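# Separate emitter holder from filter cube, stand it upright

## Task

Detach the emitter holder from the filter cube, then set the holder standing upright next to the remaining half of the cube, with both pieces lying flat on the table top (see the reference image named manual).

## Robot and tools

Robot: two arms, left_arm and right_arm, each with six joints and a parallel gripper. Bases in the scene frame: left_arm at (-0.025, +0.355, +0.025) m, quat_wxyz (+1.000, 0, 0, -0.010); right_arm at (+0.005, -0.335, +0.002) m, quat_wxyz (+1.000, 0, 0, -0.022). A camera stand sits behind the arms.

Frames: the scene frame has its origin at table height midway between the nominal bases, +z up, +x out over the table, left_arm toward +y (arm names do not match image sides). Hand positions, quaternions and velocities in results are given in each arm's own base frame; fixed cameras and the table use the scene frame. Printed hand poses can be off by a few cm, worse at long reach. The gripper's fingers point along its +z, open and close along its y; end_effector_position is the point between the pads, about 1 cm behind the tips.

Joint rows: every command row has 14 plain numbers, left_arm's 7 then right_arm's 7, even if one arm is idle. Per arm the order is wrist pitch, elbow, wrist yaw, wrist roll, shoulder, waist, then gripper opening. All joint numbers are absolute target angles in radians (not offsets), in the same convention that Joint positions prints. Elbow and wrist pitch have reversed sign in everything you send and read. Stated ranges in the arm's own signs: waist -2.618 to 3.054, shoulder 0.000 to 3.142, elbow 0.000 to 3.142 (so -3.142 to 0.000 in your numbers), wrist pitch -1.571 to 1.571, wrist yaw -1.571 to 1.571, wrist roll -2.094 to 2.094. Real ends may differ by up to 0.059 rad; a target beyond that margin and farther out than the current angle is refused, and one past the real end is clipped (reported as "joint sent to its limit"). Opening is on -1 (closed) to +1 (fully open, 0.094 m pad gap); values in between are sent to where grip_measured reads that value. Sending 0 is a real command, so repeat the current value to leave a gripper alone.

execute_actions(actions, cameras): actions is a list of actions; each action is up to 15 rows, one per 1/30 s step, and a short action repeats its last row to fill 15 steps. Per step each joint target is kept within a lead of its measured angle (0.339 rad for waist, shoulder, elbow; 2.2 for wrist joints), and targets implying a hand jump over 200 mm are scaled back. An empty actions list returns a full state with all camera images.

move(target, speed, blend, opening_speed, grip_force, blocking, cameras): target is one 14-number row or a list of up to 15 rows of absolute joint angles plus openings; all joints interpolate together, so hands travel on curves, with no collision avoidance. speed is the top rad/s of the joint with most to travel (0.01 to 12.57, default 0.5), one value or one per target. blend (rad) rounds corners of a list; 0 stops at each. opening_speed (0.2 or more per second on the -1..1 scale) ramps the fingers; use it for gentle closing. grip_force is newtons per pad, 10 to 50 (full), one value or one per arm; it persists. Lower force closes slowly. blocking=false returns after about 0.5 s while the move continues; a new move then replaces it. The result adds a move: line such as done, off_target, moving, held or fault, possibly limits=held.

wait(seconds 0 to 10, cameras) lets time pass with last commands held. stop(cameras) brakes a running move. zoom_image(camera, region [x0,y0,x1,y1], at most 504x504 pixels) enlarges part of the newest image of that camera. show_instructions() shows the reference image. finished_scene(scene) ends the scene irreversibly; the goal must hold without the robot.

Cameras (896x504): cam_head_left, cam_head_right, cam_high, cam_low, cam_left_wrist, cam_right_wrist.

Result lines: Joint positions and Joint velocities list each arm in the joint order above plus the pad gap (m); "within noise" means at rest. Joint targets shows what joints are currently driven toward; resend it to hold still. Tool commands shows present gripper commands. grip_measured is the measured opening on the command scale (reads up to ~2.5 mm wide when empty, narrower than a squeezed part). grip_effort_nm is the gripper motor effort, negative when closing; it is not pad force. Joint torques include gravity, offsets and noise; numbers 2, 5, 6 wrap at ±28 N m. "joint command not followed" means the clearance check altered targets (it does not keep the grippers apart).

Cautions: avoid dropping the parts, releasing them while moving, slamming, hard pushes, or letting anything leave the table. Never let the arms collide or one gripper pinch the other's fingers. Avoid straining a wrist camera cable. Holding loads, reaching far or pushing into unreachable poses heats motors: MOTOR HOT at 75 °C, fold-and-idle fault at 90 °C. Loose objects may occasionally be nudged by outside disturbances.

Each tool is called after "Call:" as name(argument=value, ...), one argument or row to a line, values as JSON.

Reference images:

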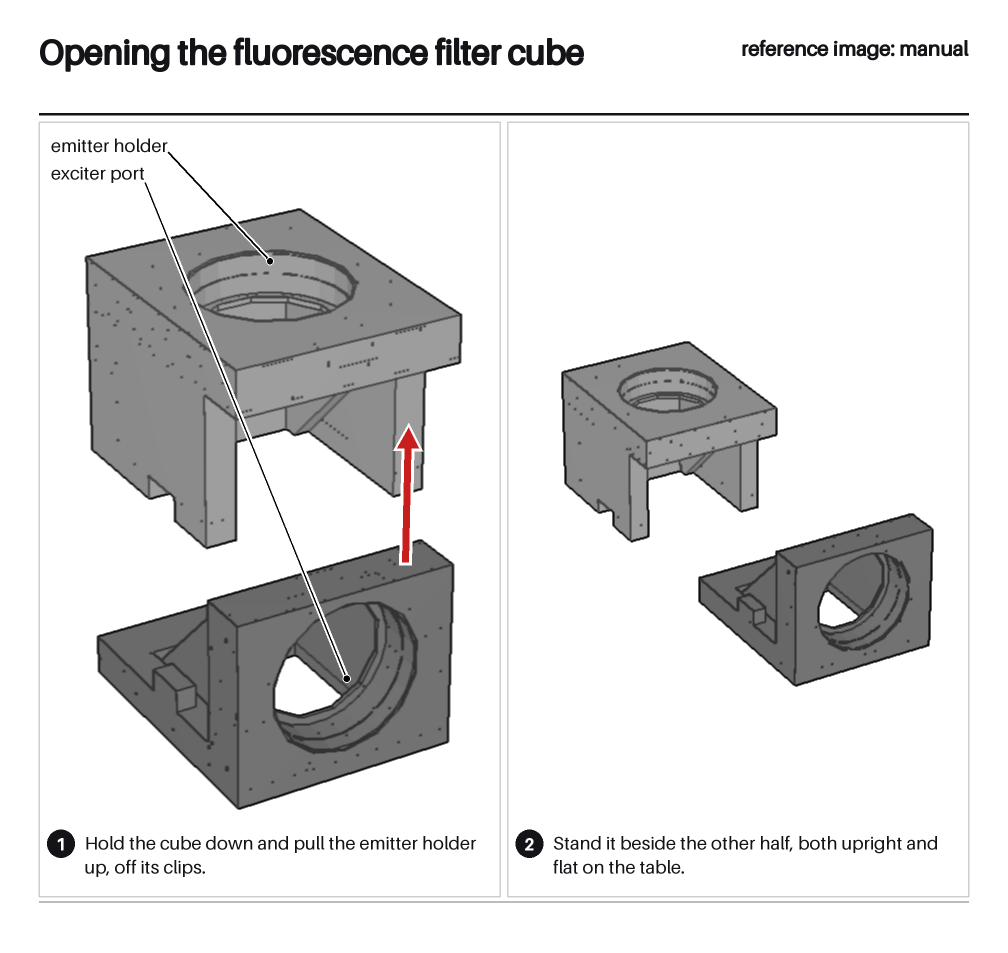

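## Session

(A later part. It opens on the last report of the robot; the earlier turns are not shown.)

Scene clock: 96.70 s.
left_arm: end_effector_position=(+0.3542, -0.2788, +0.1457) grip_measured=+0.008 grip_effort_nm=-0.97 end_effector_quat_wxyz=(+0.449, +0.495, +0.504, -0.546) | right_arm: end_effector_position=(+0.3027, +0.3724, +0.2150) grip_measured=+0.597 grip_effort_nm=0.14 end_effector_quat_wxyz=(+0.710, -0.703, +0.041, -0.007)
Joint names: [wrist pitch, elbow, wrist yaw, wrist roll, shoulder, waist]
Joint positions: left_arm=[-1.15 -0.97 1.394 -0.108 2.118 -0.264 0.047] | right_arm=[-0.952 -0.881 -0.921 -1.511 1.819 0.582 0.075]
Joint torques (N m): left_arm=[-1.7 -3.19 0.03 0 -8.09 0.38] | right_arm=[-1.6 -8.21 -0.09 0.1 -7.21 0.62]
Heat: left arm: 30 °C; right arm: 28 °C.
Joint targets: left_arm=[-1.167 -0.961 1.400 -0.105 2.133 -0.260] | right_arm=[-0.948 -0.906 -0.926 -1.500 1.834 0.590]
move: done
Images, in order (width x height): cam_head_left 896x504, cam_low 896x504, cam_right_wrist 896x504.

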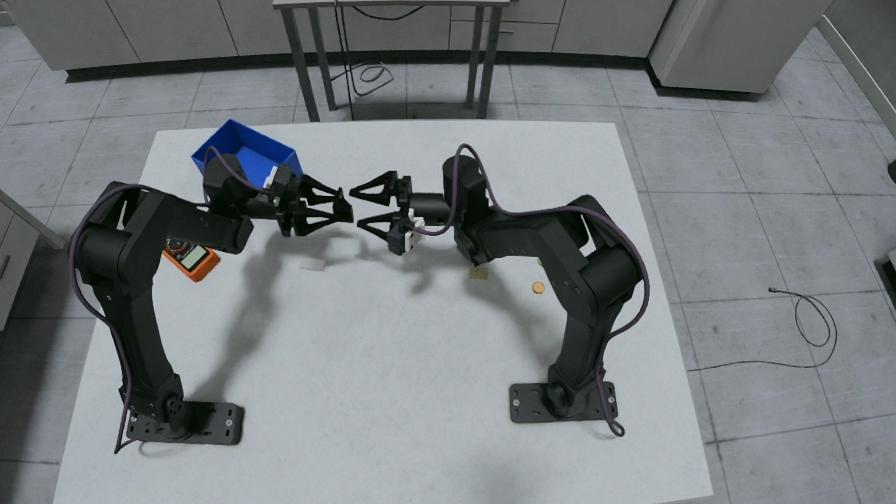

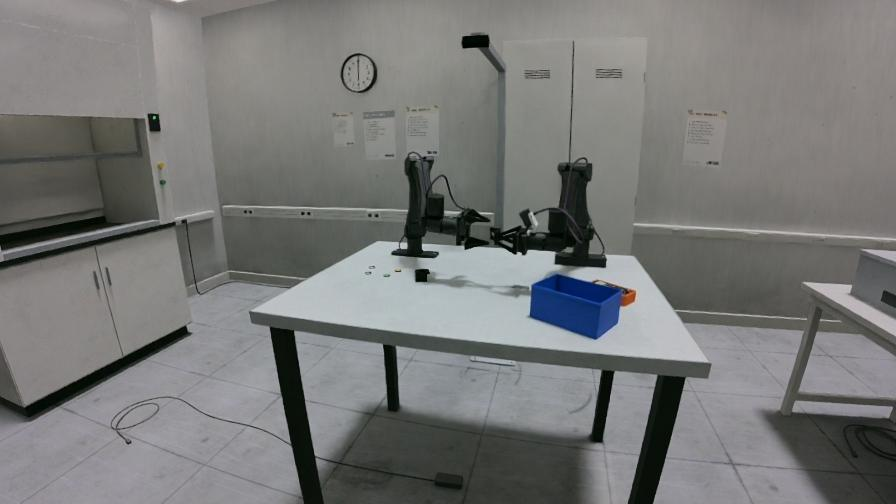

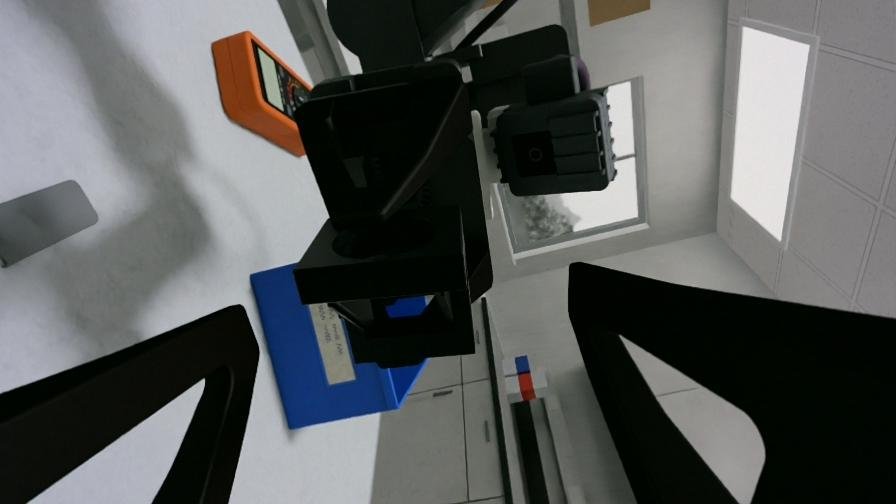

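Call:
move(
  target=[-1.167,-0.961,1.4,-0.105,2.1334,-0.26,-0.7,-0.9616,-0.9696,-0.871,-1.455,1.911,0.647,0.6],
  speed=0.1,
  cameras=["cam_head_left","cam_right_wrist","cam_low"],
)

Call:
zoom_image(
  camera="cam_low",
  region=[430, 190, 550, 260],
)

Call:
zoom_image(
  camera="cam_head_left",
  region=[280, 150, 480, 270],
)

Call:
zoom_image(
  camera="cam_right_wrist",
  region=[200, 140, 620, 440],
)

Scene clock: 98.97 s.
left_arm: end_effector_position=(+0.3542, -0.2788, +0.1457) grip_measured=+0.008 grip_effort_nm=-0.98 end_effector_quat_wxyz=(+0.449, +0.495, +0.504, -0.546) | right_arm: end_effector_position=(+0.3042, +0.3993, +0.2038) grip_measured=+0.597 grip_effort_nm=0.14 end_effector_quat_wxyz=(+0.707, -0.705, +0.060, +0.014)
Joint names: [wrist pitch, elbow, wrist yaw, wrist roll, shoulder, waist]
Joint positions: left_arm=[-1.15 -0.97 1.394 -0.108 2.118 -0.264 0.047] | right_arm=[-0.952 -0.944 -0.866 -1.466 1.896 0.64 0.075]
Joint torques (N m): left_arm=[-1.7 -3.25 0.06 0.02 -8.1 0.4] | right_arm=[-1.79 -8.32 -0.09 0.08 -7.97 0.55]
Heat: left arm: 30 °C; right arm: 27 °C.
Joint targets: left_arm=[-1.167 -0.961 1.400 -0.105 2.133 -0.260] | right_arm=[-0.962 -0.970 -0.871 -1.455 1.911 0.647]
move: done
Images, in order (width x height): cam_head_left 896x504, cam_low 896x504, cam_right_wrist 896x504.

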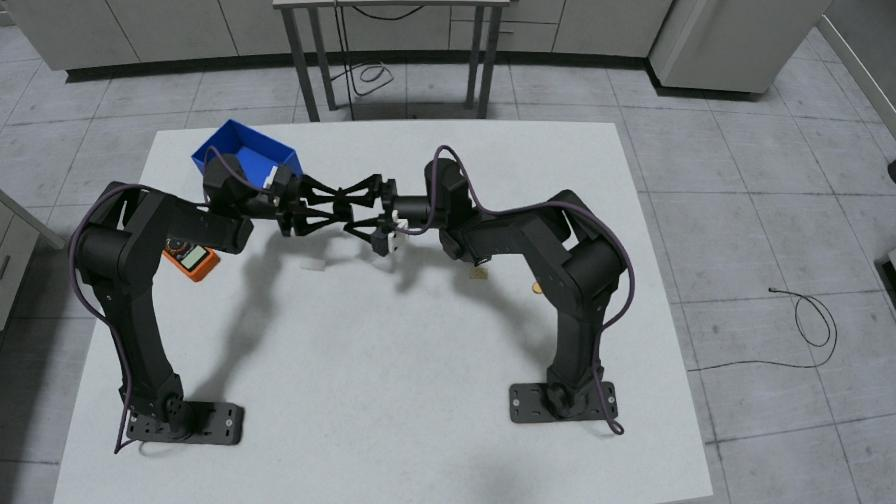

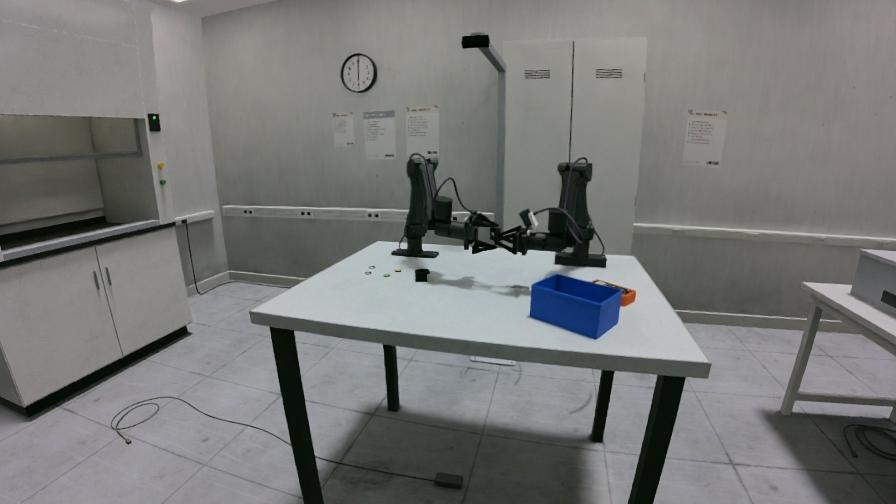

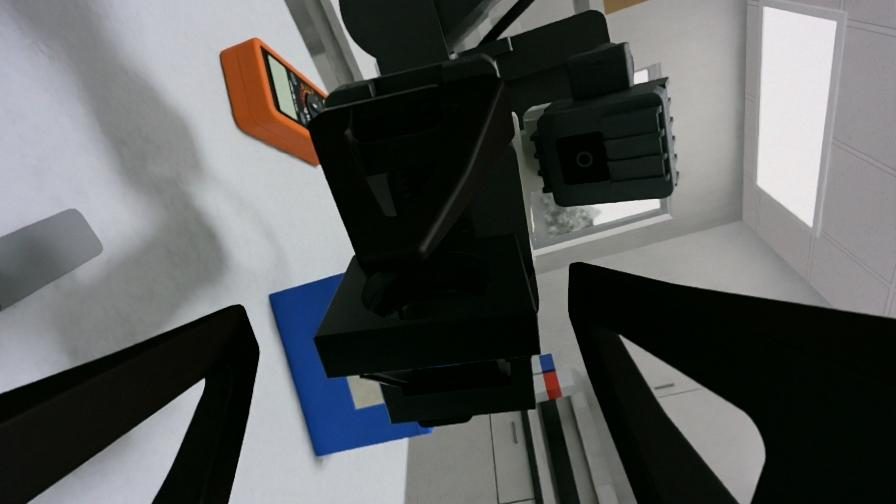

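Scaled by 4.200 from the camera's 896x504 image, which has a finer 1280x720 frame.

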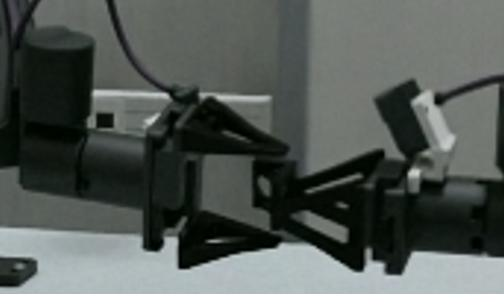

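Scaled by 2.520 from the camera's 896x504 image, which has a finer 1280x720 frame.

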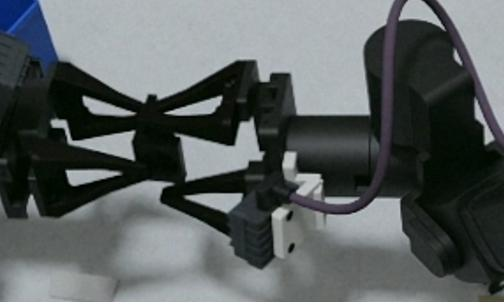

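Scaled by 1.200 from the camera's 896x504 image, which has a finer 1280x720 frame.

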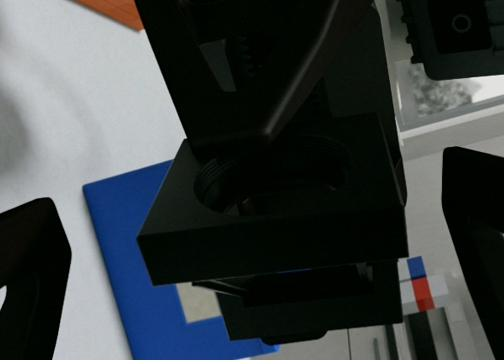

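Call:
move(
  target=[
    [-1.167,-0.961,1.4,-0.105,2.1334,-0.26,-0.7,-0.9436,-0.9876,-0.871,-1.42,1.911,0.65,0.6],
    [-1.167,-0.961,1.4,-0.105,2.1334,-0.26,-0.7,-0.9436,-0.9876,-0.871,-1.42,1.911,0.65,-0.7],
  ],
  speed=0.1,
  opening_speed=0.5,
  cameras=["cam_head_left","cam_right_wrist","cam_low"],
)

Call:
zoom_image(
  camera="cam_low",
  region=[430, 190, 550, 260],
)

Call:
zoom_image(
  camera="cam_right_wrist",
  region=[200, 140, 620, 440],
)

Scene clock: 103.53 s.
left_arm: end_effector_position=(+0.3541, -0.2787, +0.1457) grip_measured=+0.008 grip_effort_nm=-0.98 end_effector_quat_wxyz=(+0.447, +0.493, +0.506, -0.548) | right_arm: end_effector_position=(+0.3059, +0.4016, +0.2094) grip_measured=-0.135 grip_effort_nm=-1.02 end_effector_quat_wxyz=(+0.709, -0.701, +0.067, +0.024)
Joint names: [wrist pitch, elbow, wrist yaw, wrist roll, shoulder, waist]
Joint positions: left_arm=[-1.151 -0.97 1.395 -0.117 2.118 -0.264 0.047] | right_arm=[-0.945 -0.962 -0.866 -1.433 1.896 0.642 0.041]
Joint torques (N m): left_arm=[-1.68 -3.29 0.05 0.11 -8.09 0.39] | right_arm=[-1.66 -8.36 -0.09 0.11 -8.03 0.62]
Heat: left arm: 30 °C; right arm: 27 °C.
Joint targets: left_arm=[-1.167 -0.961 1.400 -0.105 2.133 -0.260] | right_arm=[-0.943 -0.987 -0.871 -1.420 1.911 0.650]
move: done
Images, in order (width x height): cam_head_left 896x504, cam_low 896x504, cam_right_wrist 896x504.

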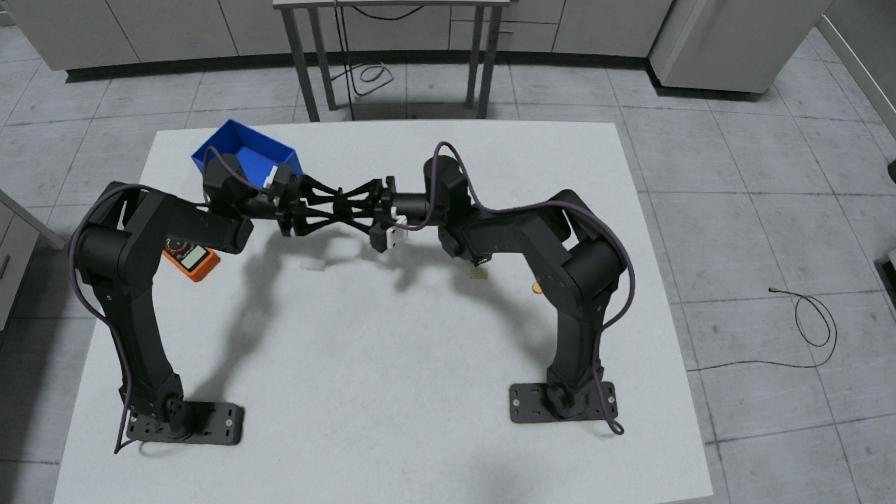

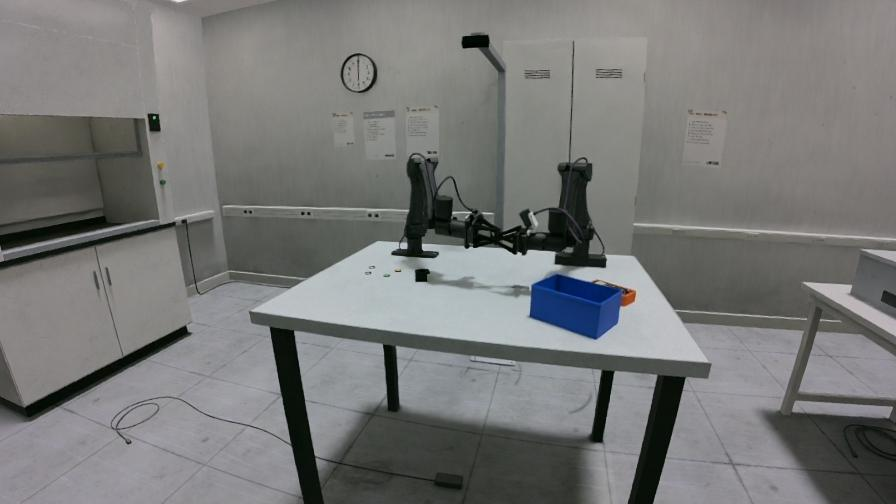

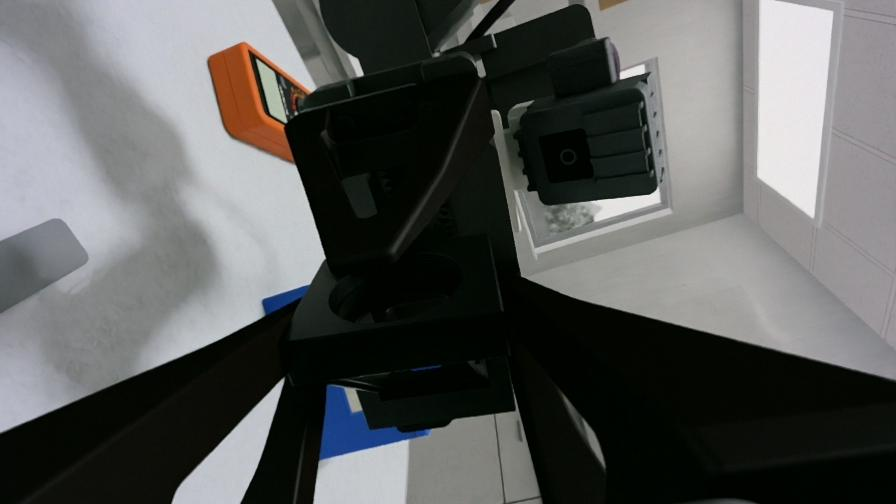

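Scaled by 4.200 from the camera's 896x504 image, which has a finer 1280x720 frame.

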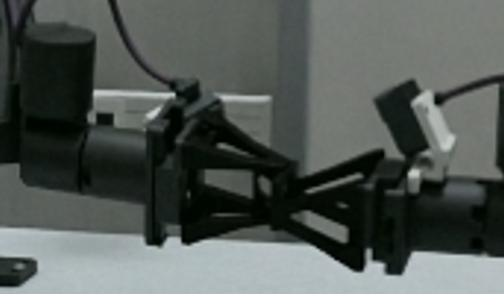

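Scaled by 1.200 from the camera's 896x504 image, which has a finer 1280x720 frame.

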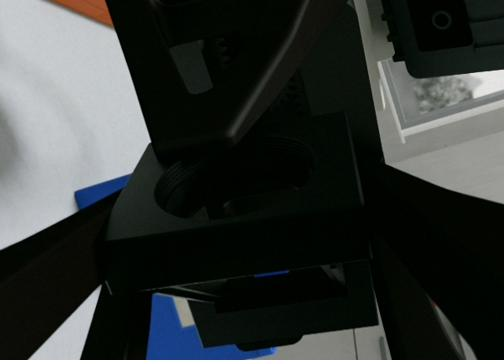

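Call:
move(
  target=[
    [-1.15,-0.97,1.395,-0.117,2.118,-0.264,0.6,-0.9436,-0.9876,-0.871,-1.42,1.911,0.65,-0.7],
    [-1.19,-0.92,1.55,-0.117,2.11,-0.1,0.6,-0.9436,-0.9876,-0.871,-1.42,1.911,0.65,-0.7],
  ],
  speed=0.2,
  opening_speed=0.6,
  cameras=["cam_head_left","cam_right_wrist","cam_left_wrist"],
)

Scene clock: 107.90 s.
left_arm: end_effector_position=(+0.3597, -0.2170, +0.1385) grip_measured=+0.598 grip_effort_nm=0.13 end_effector_quat_wxyz=(+0.446, +0.486, +0.514, -0.549) | right_arm: end_effector_position=(+0.3060, +0.4016, +0.2080) grip_measured=-0.136 grip_effort_nm=-1.02 end_effector_quat_wxyz=(+0.707, -0.703, +0.071, +0.026)
Joint names: [wrist pitch, elbow, wrist yaw, wrist roll, shoulder, waist]
Joint positions: left_arm=[-1.177 -0.93 1.543 -0.121 2.118 -0.102 0.075] | right_arm=[-0.938 -0.962 -0.866 -1.431 1.896 0.642 0.041]
Joint torques (N m): left_arm=[-1.58 -2.96 0.08 0.02 -9.5 0.23] | right_arm=[-1.75 -8.42 -0.09 0.09 -7.99 0.62]
Heat: left arm: 30 °C; right arm: 27 °C.
Joint targets: left_arm=[-1.190 -0.920 1.550 -0.117 2.110 -0.100] | right_arm=[-0.944 -0.987 -0.871 -1.420 1.911 0.650]
move: done
Images, in order (width x height): cam_head_left 896x504, cam_left_wrist 896x504, cam_right_wrist 896x504.

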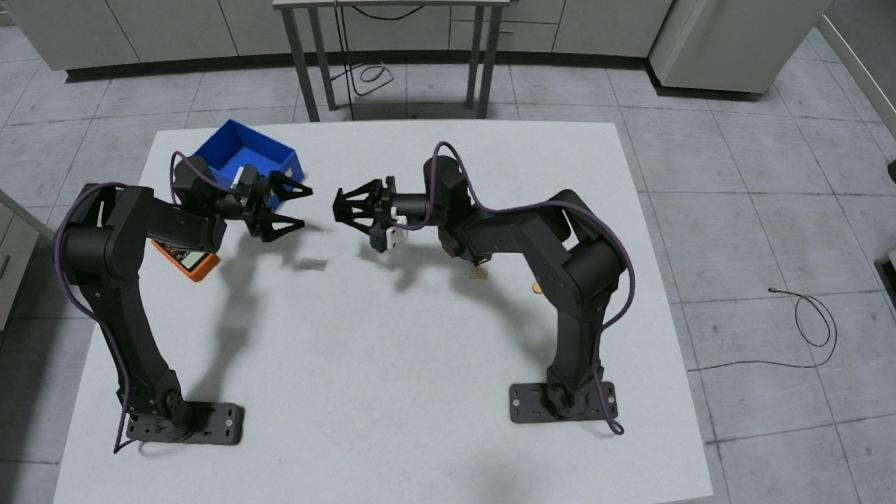

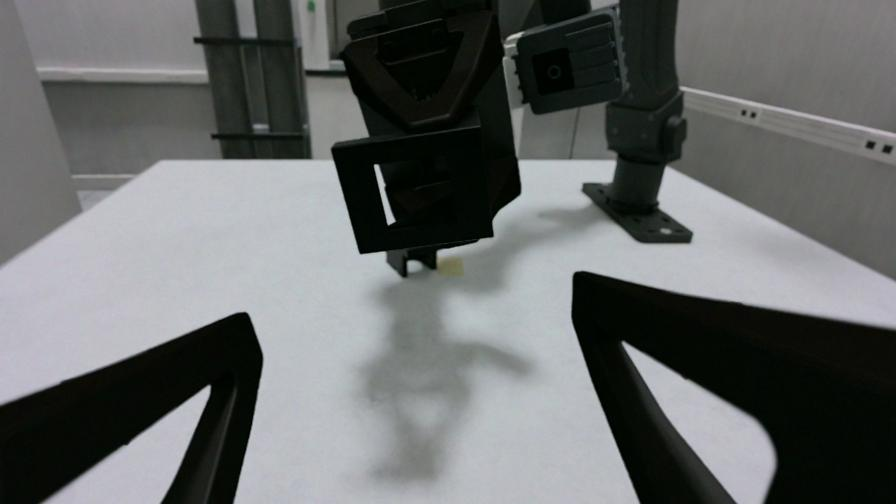

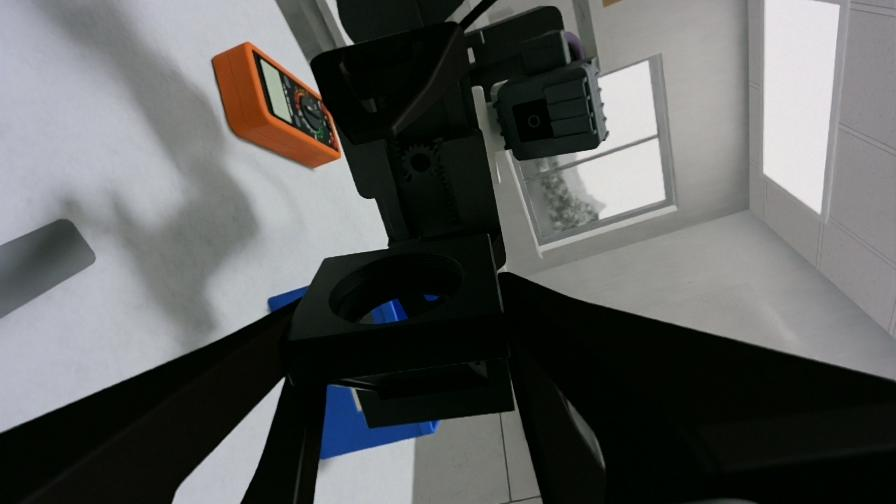

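Call:
move(
  target=[
    [-1.19,-0.92,1.55,-0.117,2.11,-0.1,0.6,0.15,-1.3,-0.4,-1.42,1.9,0.65,-0.7],
    [-1.19,-0.92,1.55,-0.117,2.11,-0.1,0.6,1.327,-1.6515,0,-1.42,1.921,0.85,-0.7],
    [-1.19,-0.92,1.55,-0.117,2.11,-0.1,0.6,1.118,-1.469,0,-1.42,1.947,0.85,-0.7],
  ],
  speed=[0.6,0.6,0.25],
  blend=[0.1,0.05,0],
  cameras=["cam_head_left","cam_right_wrist","cam_low"],
)

Call:
zoom_image(
  camera="cam_low",
  region=[410, 220, 510, 300],
)

Call:
zoom_image(
  camera="cam_head_left",
  region=[320, 170, 520, 290],
)

Scene clock: 114.07 s.
left_arm: end_effector_position=(+0.3595, -0.2170, +0.1386) grip_measured=+0.598 grip_effort_nm=0.13 end_effector_quat_wxyz=(+0.446, +0.486, +0.514, -0.549) | right_arm: end_effector_position=(+0.2397, +0.2704, +0.0602) grip_measured=-0.138 grip_effort_nm=-1.02 end_effector_quat_wxyz=(-0.002, +0.906, -0.424, +0.002)
Joint names: [wrist pitch, elbow, wrist yaw, wrist roll, shoulder, waist]
Joint positions: left_arm=[-1.177 -0.93 1.544 -0.121 2.118 -0.102 0.075] | right_arm=[1.108 -1.477 0.003 -1.423 1.935 0.844 0.04]
Joint torques (N m): left_arm=[-1.56 -2.96 0.05 0.01 -9.48 0.23] | right_arm=[-0.16 -4.96 -0.02 0 -8.4 0.4]
Heat: left arm: 30 °C; right arm: 27 °C.
Joint targets: left_arm=[-1.190 -0.920 1.550 -0.117 2.110 -0.100] | right_arm=[1.118 -1.469 0.000 -1.420 1.947 0.850]
move: done
Images, in order (width x height): cam_head_left 896x504, cam_low 896x504, cam_right_wrist 896x504.

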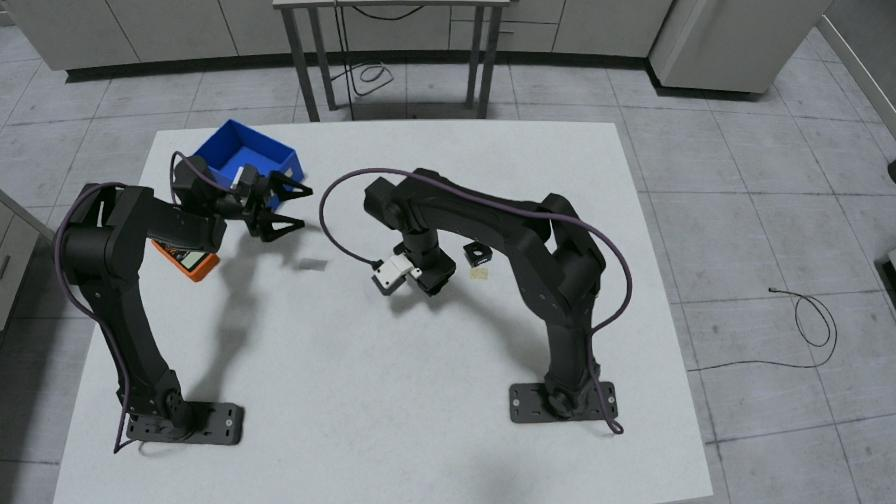

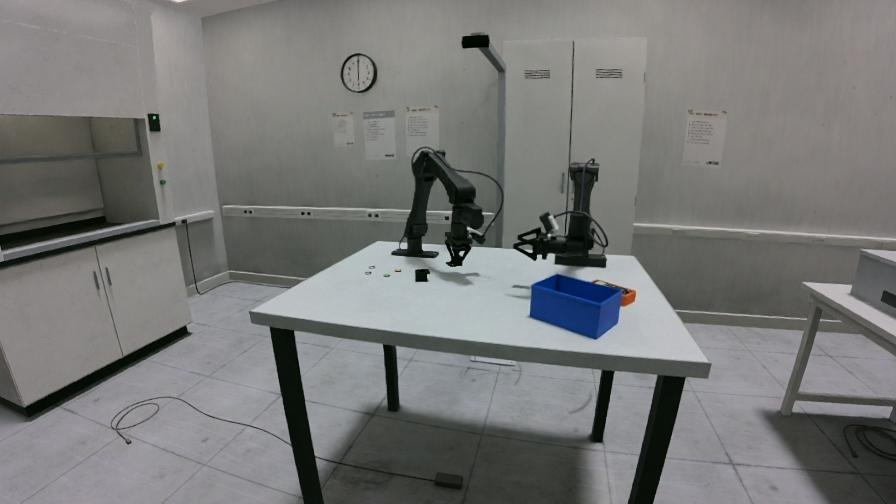

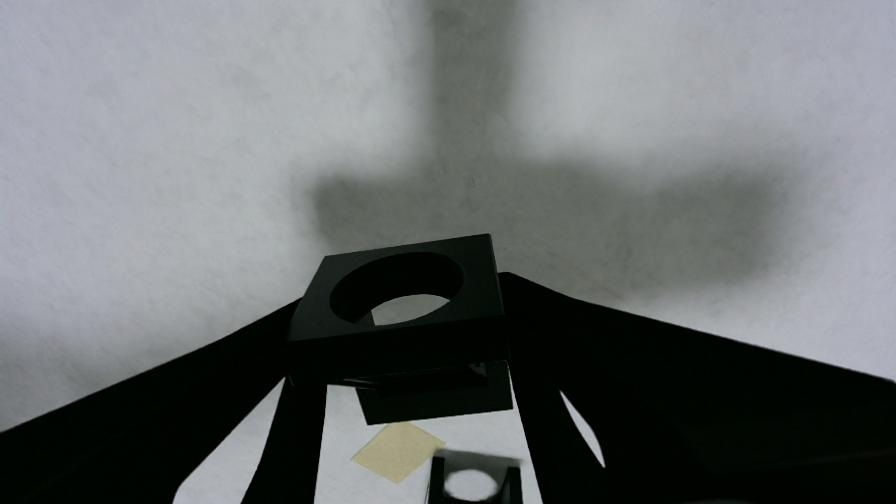

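Scaled by 5.040 from the camera's 896x504 image, which has a finer 1280x720 frame.

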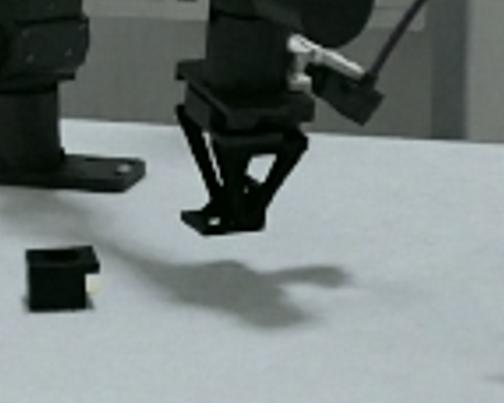

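Scaled by 2.520 from the camera's 896x504 image, which has a finer 1280x720 frame.

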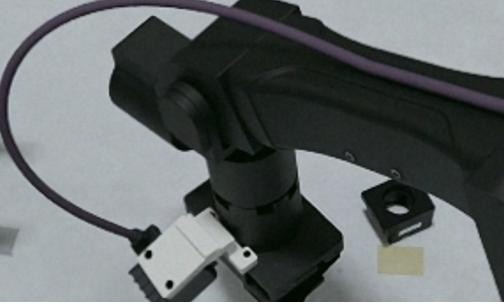

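Call:
move(
  target=[-1.19,-0.92,1.55,-0.117,2.11,-0.1,0.6,0.988,-1.3785,0,-1.42,1.987,0.85,-0.7],
  speed=0.12,
  cameras=["cam_right_wrist","cam_low"],
)

Call:
zoom_image(
  camera="cam_low",
  region=[430, 240, 490, 290],
)

Scene clock: 116.33 s.
left_arm: end_effector_position=(+0.3595, -0.2170, +0.1386) grip_measured=+0.598 grip_effort_nm=0.13 end_effector_quat_wxyz=(+0.446, +0.486, +0.514, -0.549) | right_arm: end_effector_position=(+0.2403, +0.2709, +0.0257) grip_measured=-0.138 grip_effort_nm=-1.02 end_effector_quat_wxyz=(-0.003, +0.906, -0.424, +0.002)
Joint names: [wrist pitch, elbow, wrist yaw, wrist roll, shoulder, waist]
Joint positions: left_arm=[-1.177 -0.93 1.544 -0.121 2.118 -0.102 0.075] | right_arm=[0.979 -1.388 0.003 -1.423 1.973 0.844 0.04]
Joint torques (N m): left_arm=[-1.56 -2.95 0.05 0.02 -9.47 0.2] | right_arm=[-0.21 -4.63 -0.04 0.01 -8.42 0.46]
Heat: left arm: 29 °C; right arm: 27 °C.
Joint targets: left_arm=[-1.190 -0.920 1.550 -0.117 2.110 -0.100] | right_arm=[0.988 -1.379 0.000 -1.420 1.987 0.850]
move: done
Images, in order (width x height): cam_low 896x504, cam_right_wrist 896x504.

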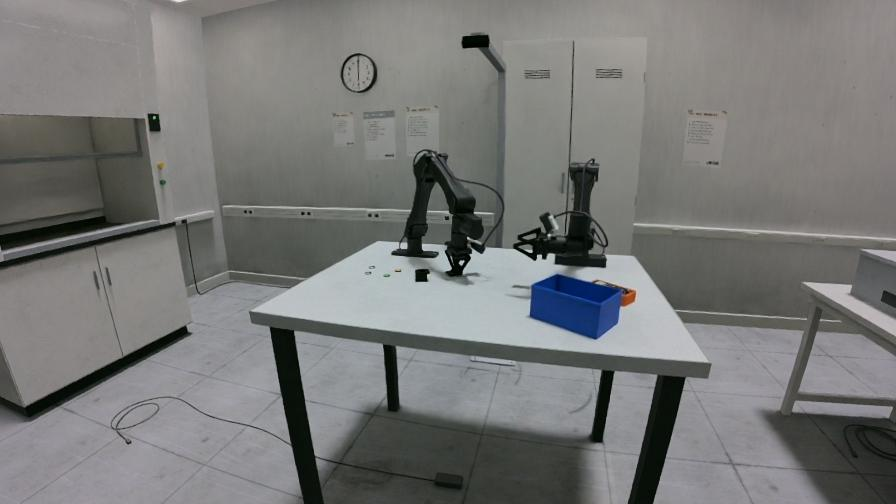

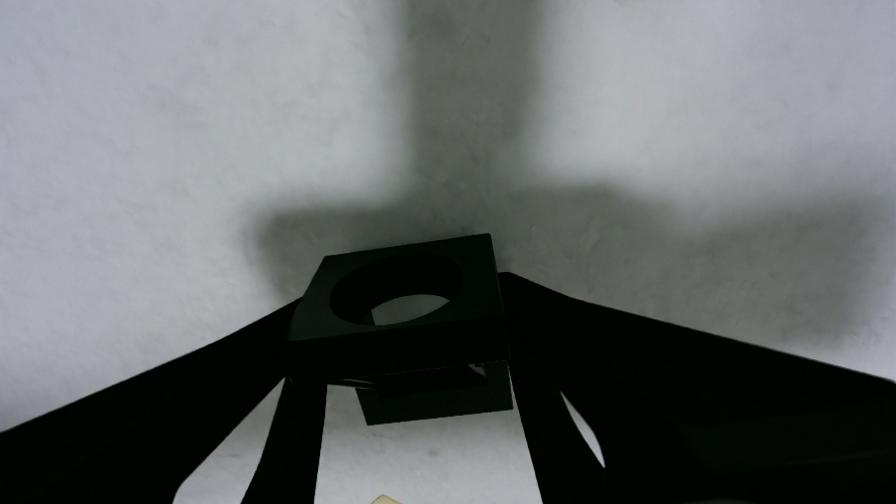

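Scaled by 8.400 from the camera's 896x504 image, which has a finer 1280x720 frame.

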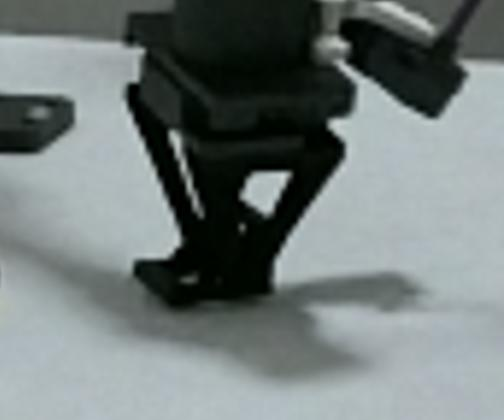

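Call:
move(
  target=[-1.19,-0.92,1.55,-0.117,2.11,-0.1,0.6,0.9695,-1.3665,0,-1.42,1.9935,0.85,-0.7],
  speed=0.04,
)

Call:
move(
  target=[-1.19,-0.92,1.55,-0.117,2.11,-0.1,0.6,0.9585,-1.3593,0,-1.42,1.9974,0.85,-0.7],
  speed=0.03,
  cameras=["cam_low"],
)

Call:
zoom_image(
  camera="cam_low",
  region=[430, 240, 490, 290],
)

Scene clock: 118.47 s.
left_arm: end_effector_position=(+0.3595, -0.2170, +0.1386) grip_measured=+0.598 grip_effort_nm=0.14 end_effector_quat_wxyz=(+0.446, +0.486, +0.514, -0.549) | right_arm: end_effector_position=(+0.2403, +0.2708, +0.0218) grip_measured=-0.138 grip_effort_nm=-1.02 end_effector_quat_wxyz=(-0.003, +0.906, -0.424, +0.003)
Joint names: [wrist pitch, elbow, wrist yaw, wrist roll, shoulder, waist]
Joint positions: left_arm=[-1.177 -0.93 1.544 -0.121 2.118 -0.102 0.075] | right_arm=[0.964 -1.377 0.003 -1.423 1.977 0.844 0.04]
Joint torques (N m): left_arm=[-1.55 -2.92 0.05 0.02 -9.44 0.16] | right_arm=[-0.24 -4.45 -0.04 0.01 -8.18 0.5]
Heat: left arm: 29 °C; right arm: 27 °C.
Joint targets: left_arm=[-1.190 -0.920 1.550 -0.117 2.110 -0.100] | right_arm=[0.970 -1.366 0.000 -1.420 1.993 0.850]
move: done

Scene clock: 119.17 s.
left_arm: end_effector_position=(+0.3595, -0.2170, +0.1386) grip_measured=+0.598 grip_effort_nm=0.13 end_effector_quat_wxyz=(+0.446, +0.486, +0.514, -0.549) | right_arm: end_effector_position=(+0.2402, +0.2708, +0.0215) grip_measured=-0.138 grip_effort_nm=-1.02 end_effector_quat_wxyz=(-0.003, +0.906, -0.424, +0.003)
Joint names: [wrist pitch, elbow, wrist yaw, wrist roll, shoulder, waist]
Joint positions: left_arm=[-1.177 -0.93 1.544 -0.121 2.118 -0.102 0.075] | right_arm=[0.962 -1.375 0.003 -1.423 1.977 0.844 0.04]
Joint torques (N m): left_arm=[-1.56 -2.92 0.05 0.02 -9.51 0.18] | right_arm=[-0.32 -3.96 -0.05 0.01 -7.86 0.43]
Heat: left arm: 29 °C; right arm: 27 °C.
Joint targets: left_arm=[-1.190 -0.920 1.550 -0.117 2.110 -0.100] | right_arm=[0.958 -1.359 0.000 -1.420 1.997 0.850]
move: done
Images, in order (width x height): cam_low 896x504.

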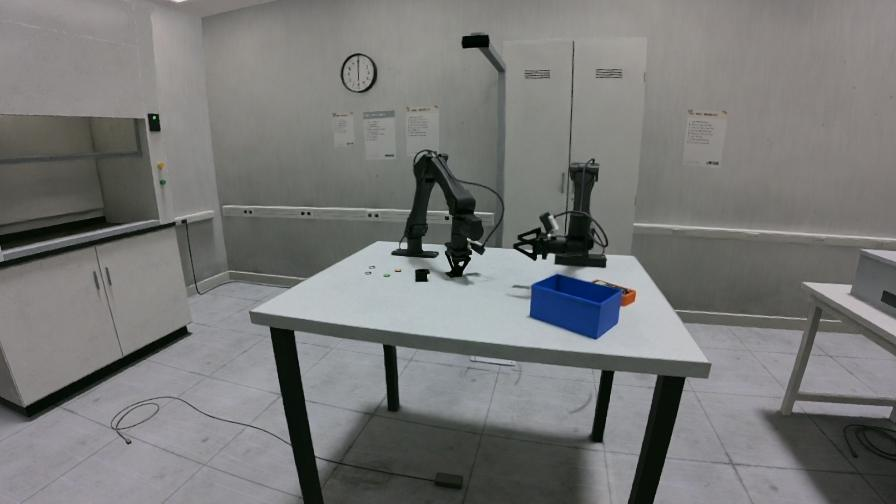

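Scaled by 8.400 from the camera's 896x504 image, which has a finer 1280x720 frame.

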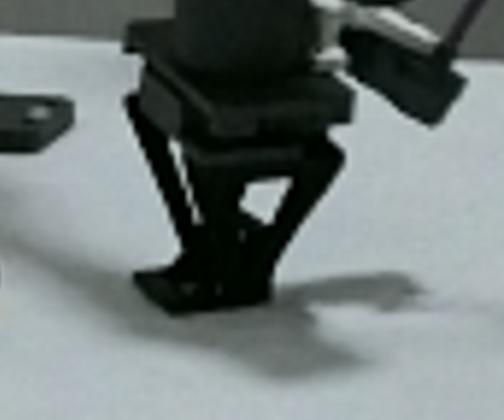

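Call:
move(
  target=[-1.19,-0.92,1.55,-0.117,2.11,-0.1,0.6,0.9585,-1.3593,0,-1.42,1.9974,0.85,0.3],
  opening_speed=0.35,
  cameras=["cam_low","cam_right_wrist"],
)

Call:
zoom_image(
  camera="cam_low",
  region=[430, 240, 490, 290],
)

Scene clock: 122.80 s.
left_arm: end_effector_position=(+0.3595, -0.2170, +0.1386) grip_measured=+0.598 grip_effort_nm=0.13 end_effector_quat_wxyz=(+0.446, +0.486, +0.514, -0.549) | right_arm: end_effector_position=(+0.2384, +0.2685, +0.0190) grip_measured=+0.297 grip_effort_nm=0.16 end_effector_quat_wxyz=(+0.002, +0.906, -0.424, +0.001)
Joint names: [wrist pitch, elbow, wrist yaw, wrist roll, shoulder, waist]
Joint positions: left_arm=[-1.177 -0.93 1.544 -0.121 2.118 -0.102 0.075] | right_arm=[0.964 -1.37 0.004 -1.423 1.98 0.844 0.061]
Joint torques (N m): left_arm=[-1.55 -2.92 0.06 0.02 -9.46 0.14] | right_arm=[-0.32 -4.41 -0.05 0.01 -8.13 0.43]
Heat: left arm: 29 °C; right arm: 27 °C.
Joint targets: left_arm=[-1.190 -0.920 1.550 -0.117 2.110 -0.100] | right_arm=[0.959 -1.359 0.000 -1.420 1.997 0.850]
move: done
Images, in order (width x height): cam_low 896x504, cam_right_wrist 896x504.

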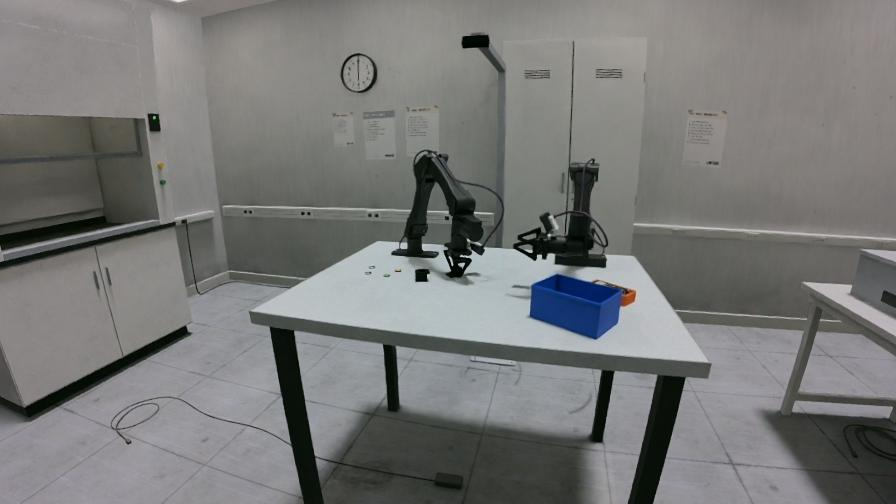

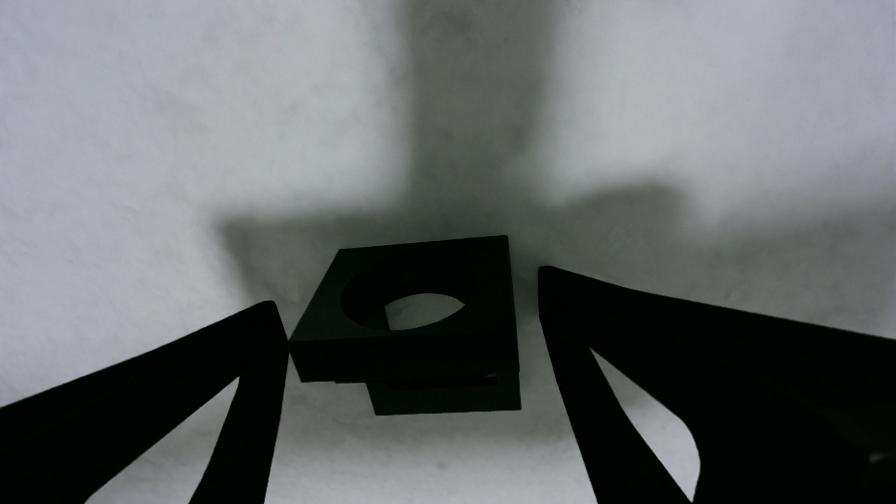

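Scaled by 8.400 from the camera's 896x504 image, which has a finer 1280x720 frame.

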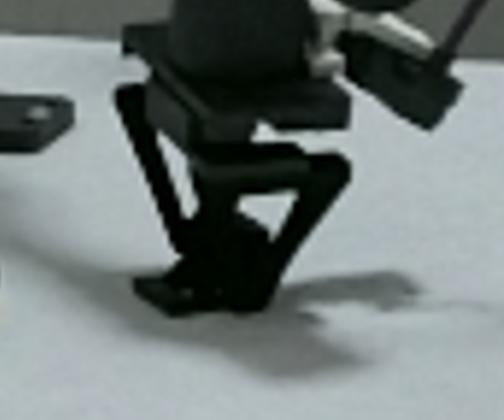

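Call:
move(
  target=[
    [-1.19,-0.92,1.55,-0.117,2.11,-0.1,0.6,0.9585,-1.3593,0,-1.42,1.9974,0.85,0.6],
    [-1.19,-0.92,1.55,-0.117,2.11,-0.1,0.6,1.118,-1.469,0,-1.42,1.947,0.85,0.6],
    [-1.19,-0.92,1.55,-0.117,2.11,-0.1,0.6,1.327,-1.6515,0,-1.42,1.921,0.85,0.6],
  ],
  speed=[0.2,0.12,0.35],
  blend=[0,0.03,0],
  opening_speed=0.5,
  cameras=["cam_low","cam_right_wrist","cam_head_left"],
)

Call:
zoom_image(
  camera="cam_low",
  region=[400, 240, 490, 300],
)

Call:
zoom_image(
  camera="cam_right_wrist",
  region=[280, 40, 620, 340],
)

Scene clock: 126.60 s.
left_arm: end_effector_position=(+0.3595, -0.2170, +0.1386) grip_measured=+0.598 grip_effort_nm=0.14 end_effector_quat_wxyz=(+0.446, +0.486, +0.514, -0.549) | right_arm: end_effector_position=(+0.2378, +0.2679, +0.0930) grip_measured=+0.597 grip_effort_nm=0.15 end_effector_quat_wxyz=(+0.022, +0.906, -0.423, -0.005)
Joint names: [wrist pitch, elbow, wrist yaw, wrist roll, shoulder, waist]
Joint positions: left_arm=[-1.177 -0.93 1.544 -0.121 2.118 -0.102 0.075] | right_arm=[1.295 -1.631 0.004 -1.423 1.952 0.844 0.075]
Joint torques (N m): left_arm=[-1.55 -2.99 0.05 0.01 -9.48 0.17] | right_arm=[0.12 -7.71 -0.05 0.01 -12.23 0.47]
Heat: left arm: 29 °C; right arm: 27 °C.
Joint targets: left_arm=[-1.190 -0.920 1.550 -0.117 2.110 -0.100] | right_arm=[1.327 -1.652 0.000 -1.420 1.921 0.850]
move: done
Images, in order (width x height): cam_head_left 896x504, cam_low 896x504, cam_right_wrist 896x504.

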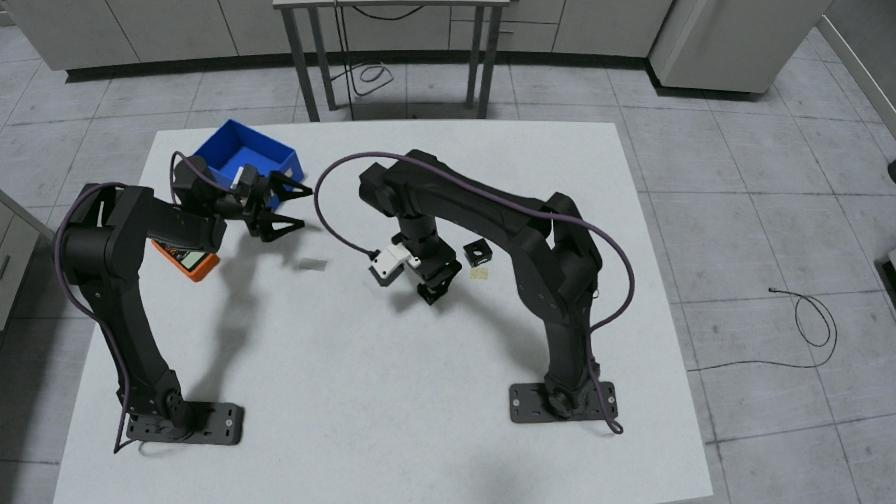

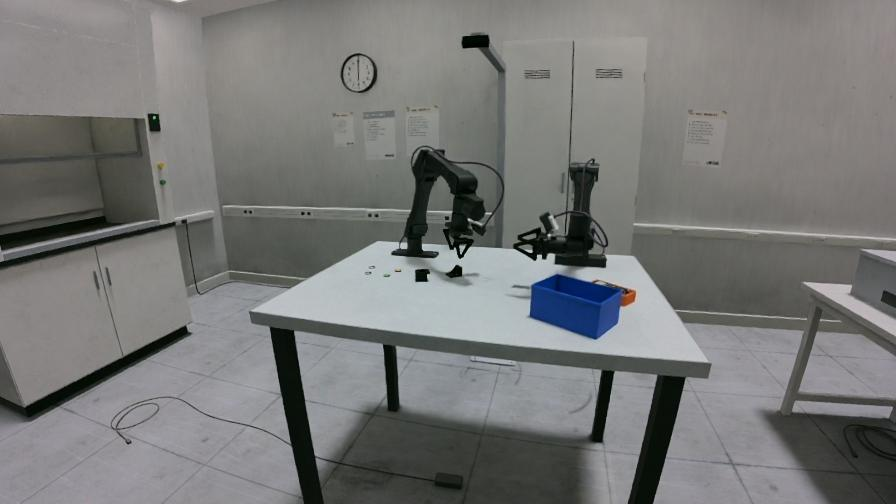

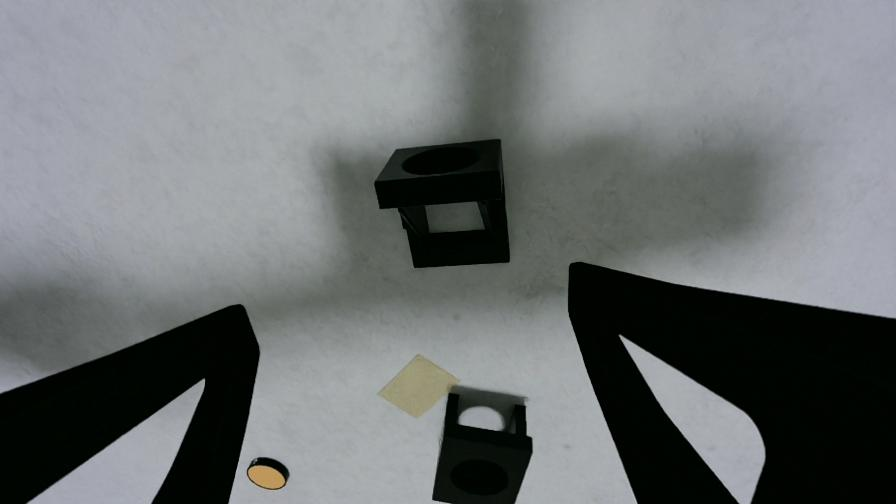

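Scaled by 5.600 from the camera's 896x504 image, which has a finer 1280x720 frame.

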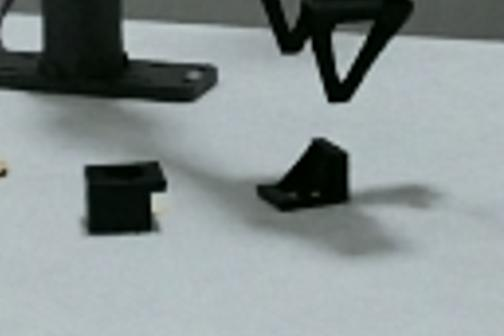

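Scaled by 1.482 from the camera's 896x504 image, which has a finer 1280x720 frame.

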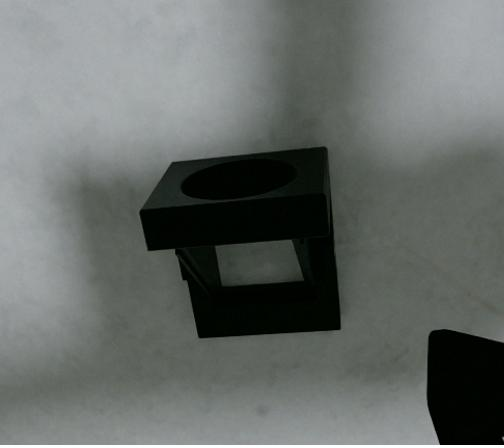

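Both halves stand upright and flat on the table.

Call:
finished_scene(
  scene=2,
)

The scene is finished: the task was done.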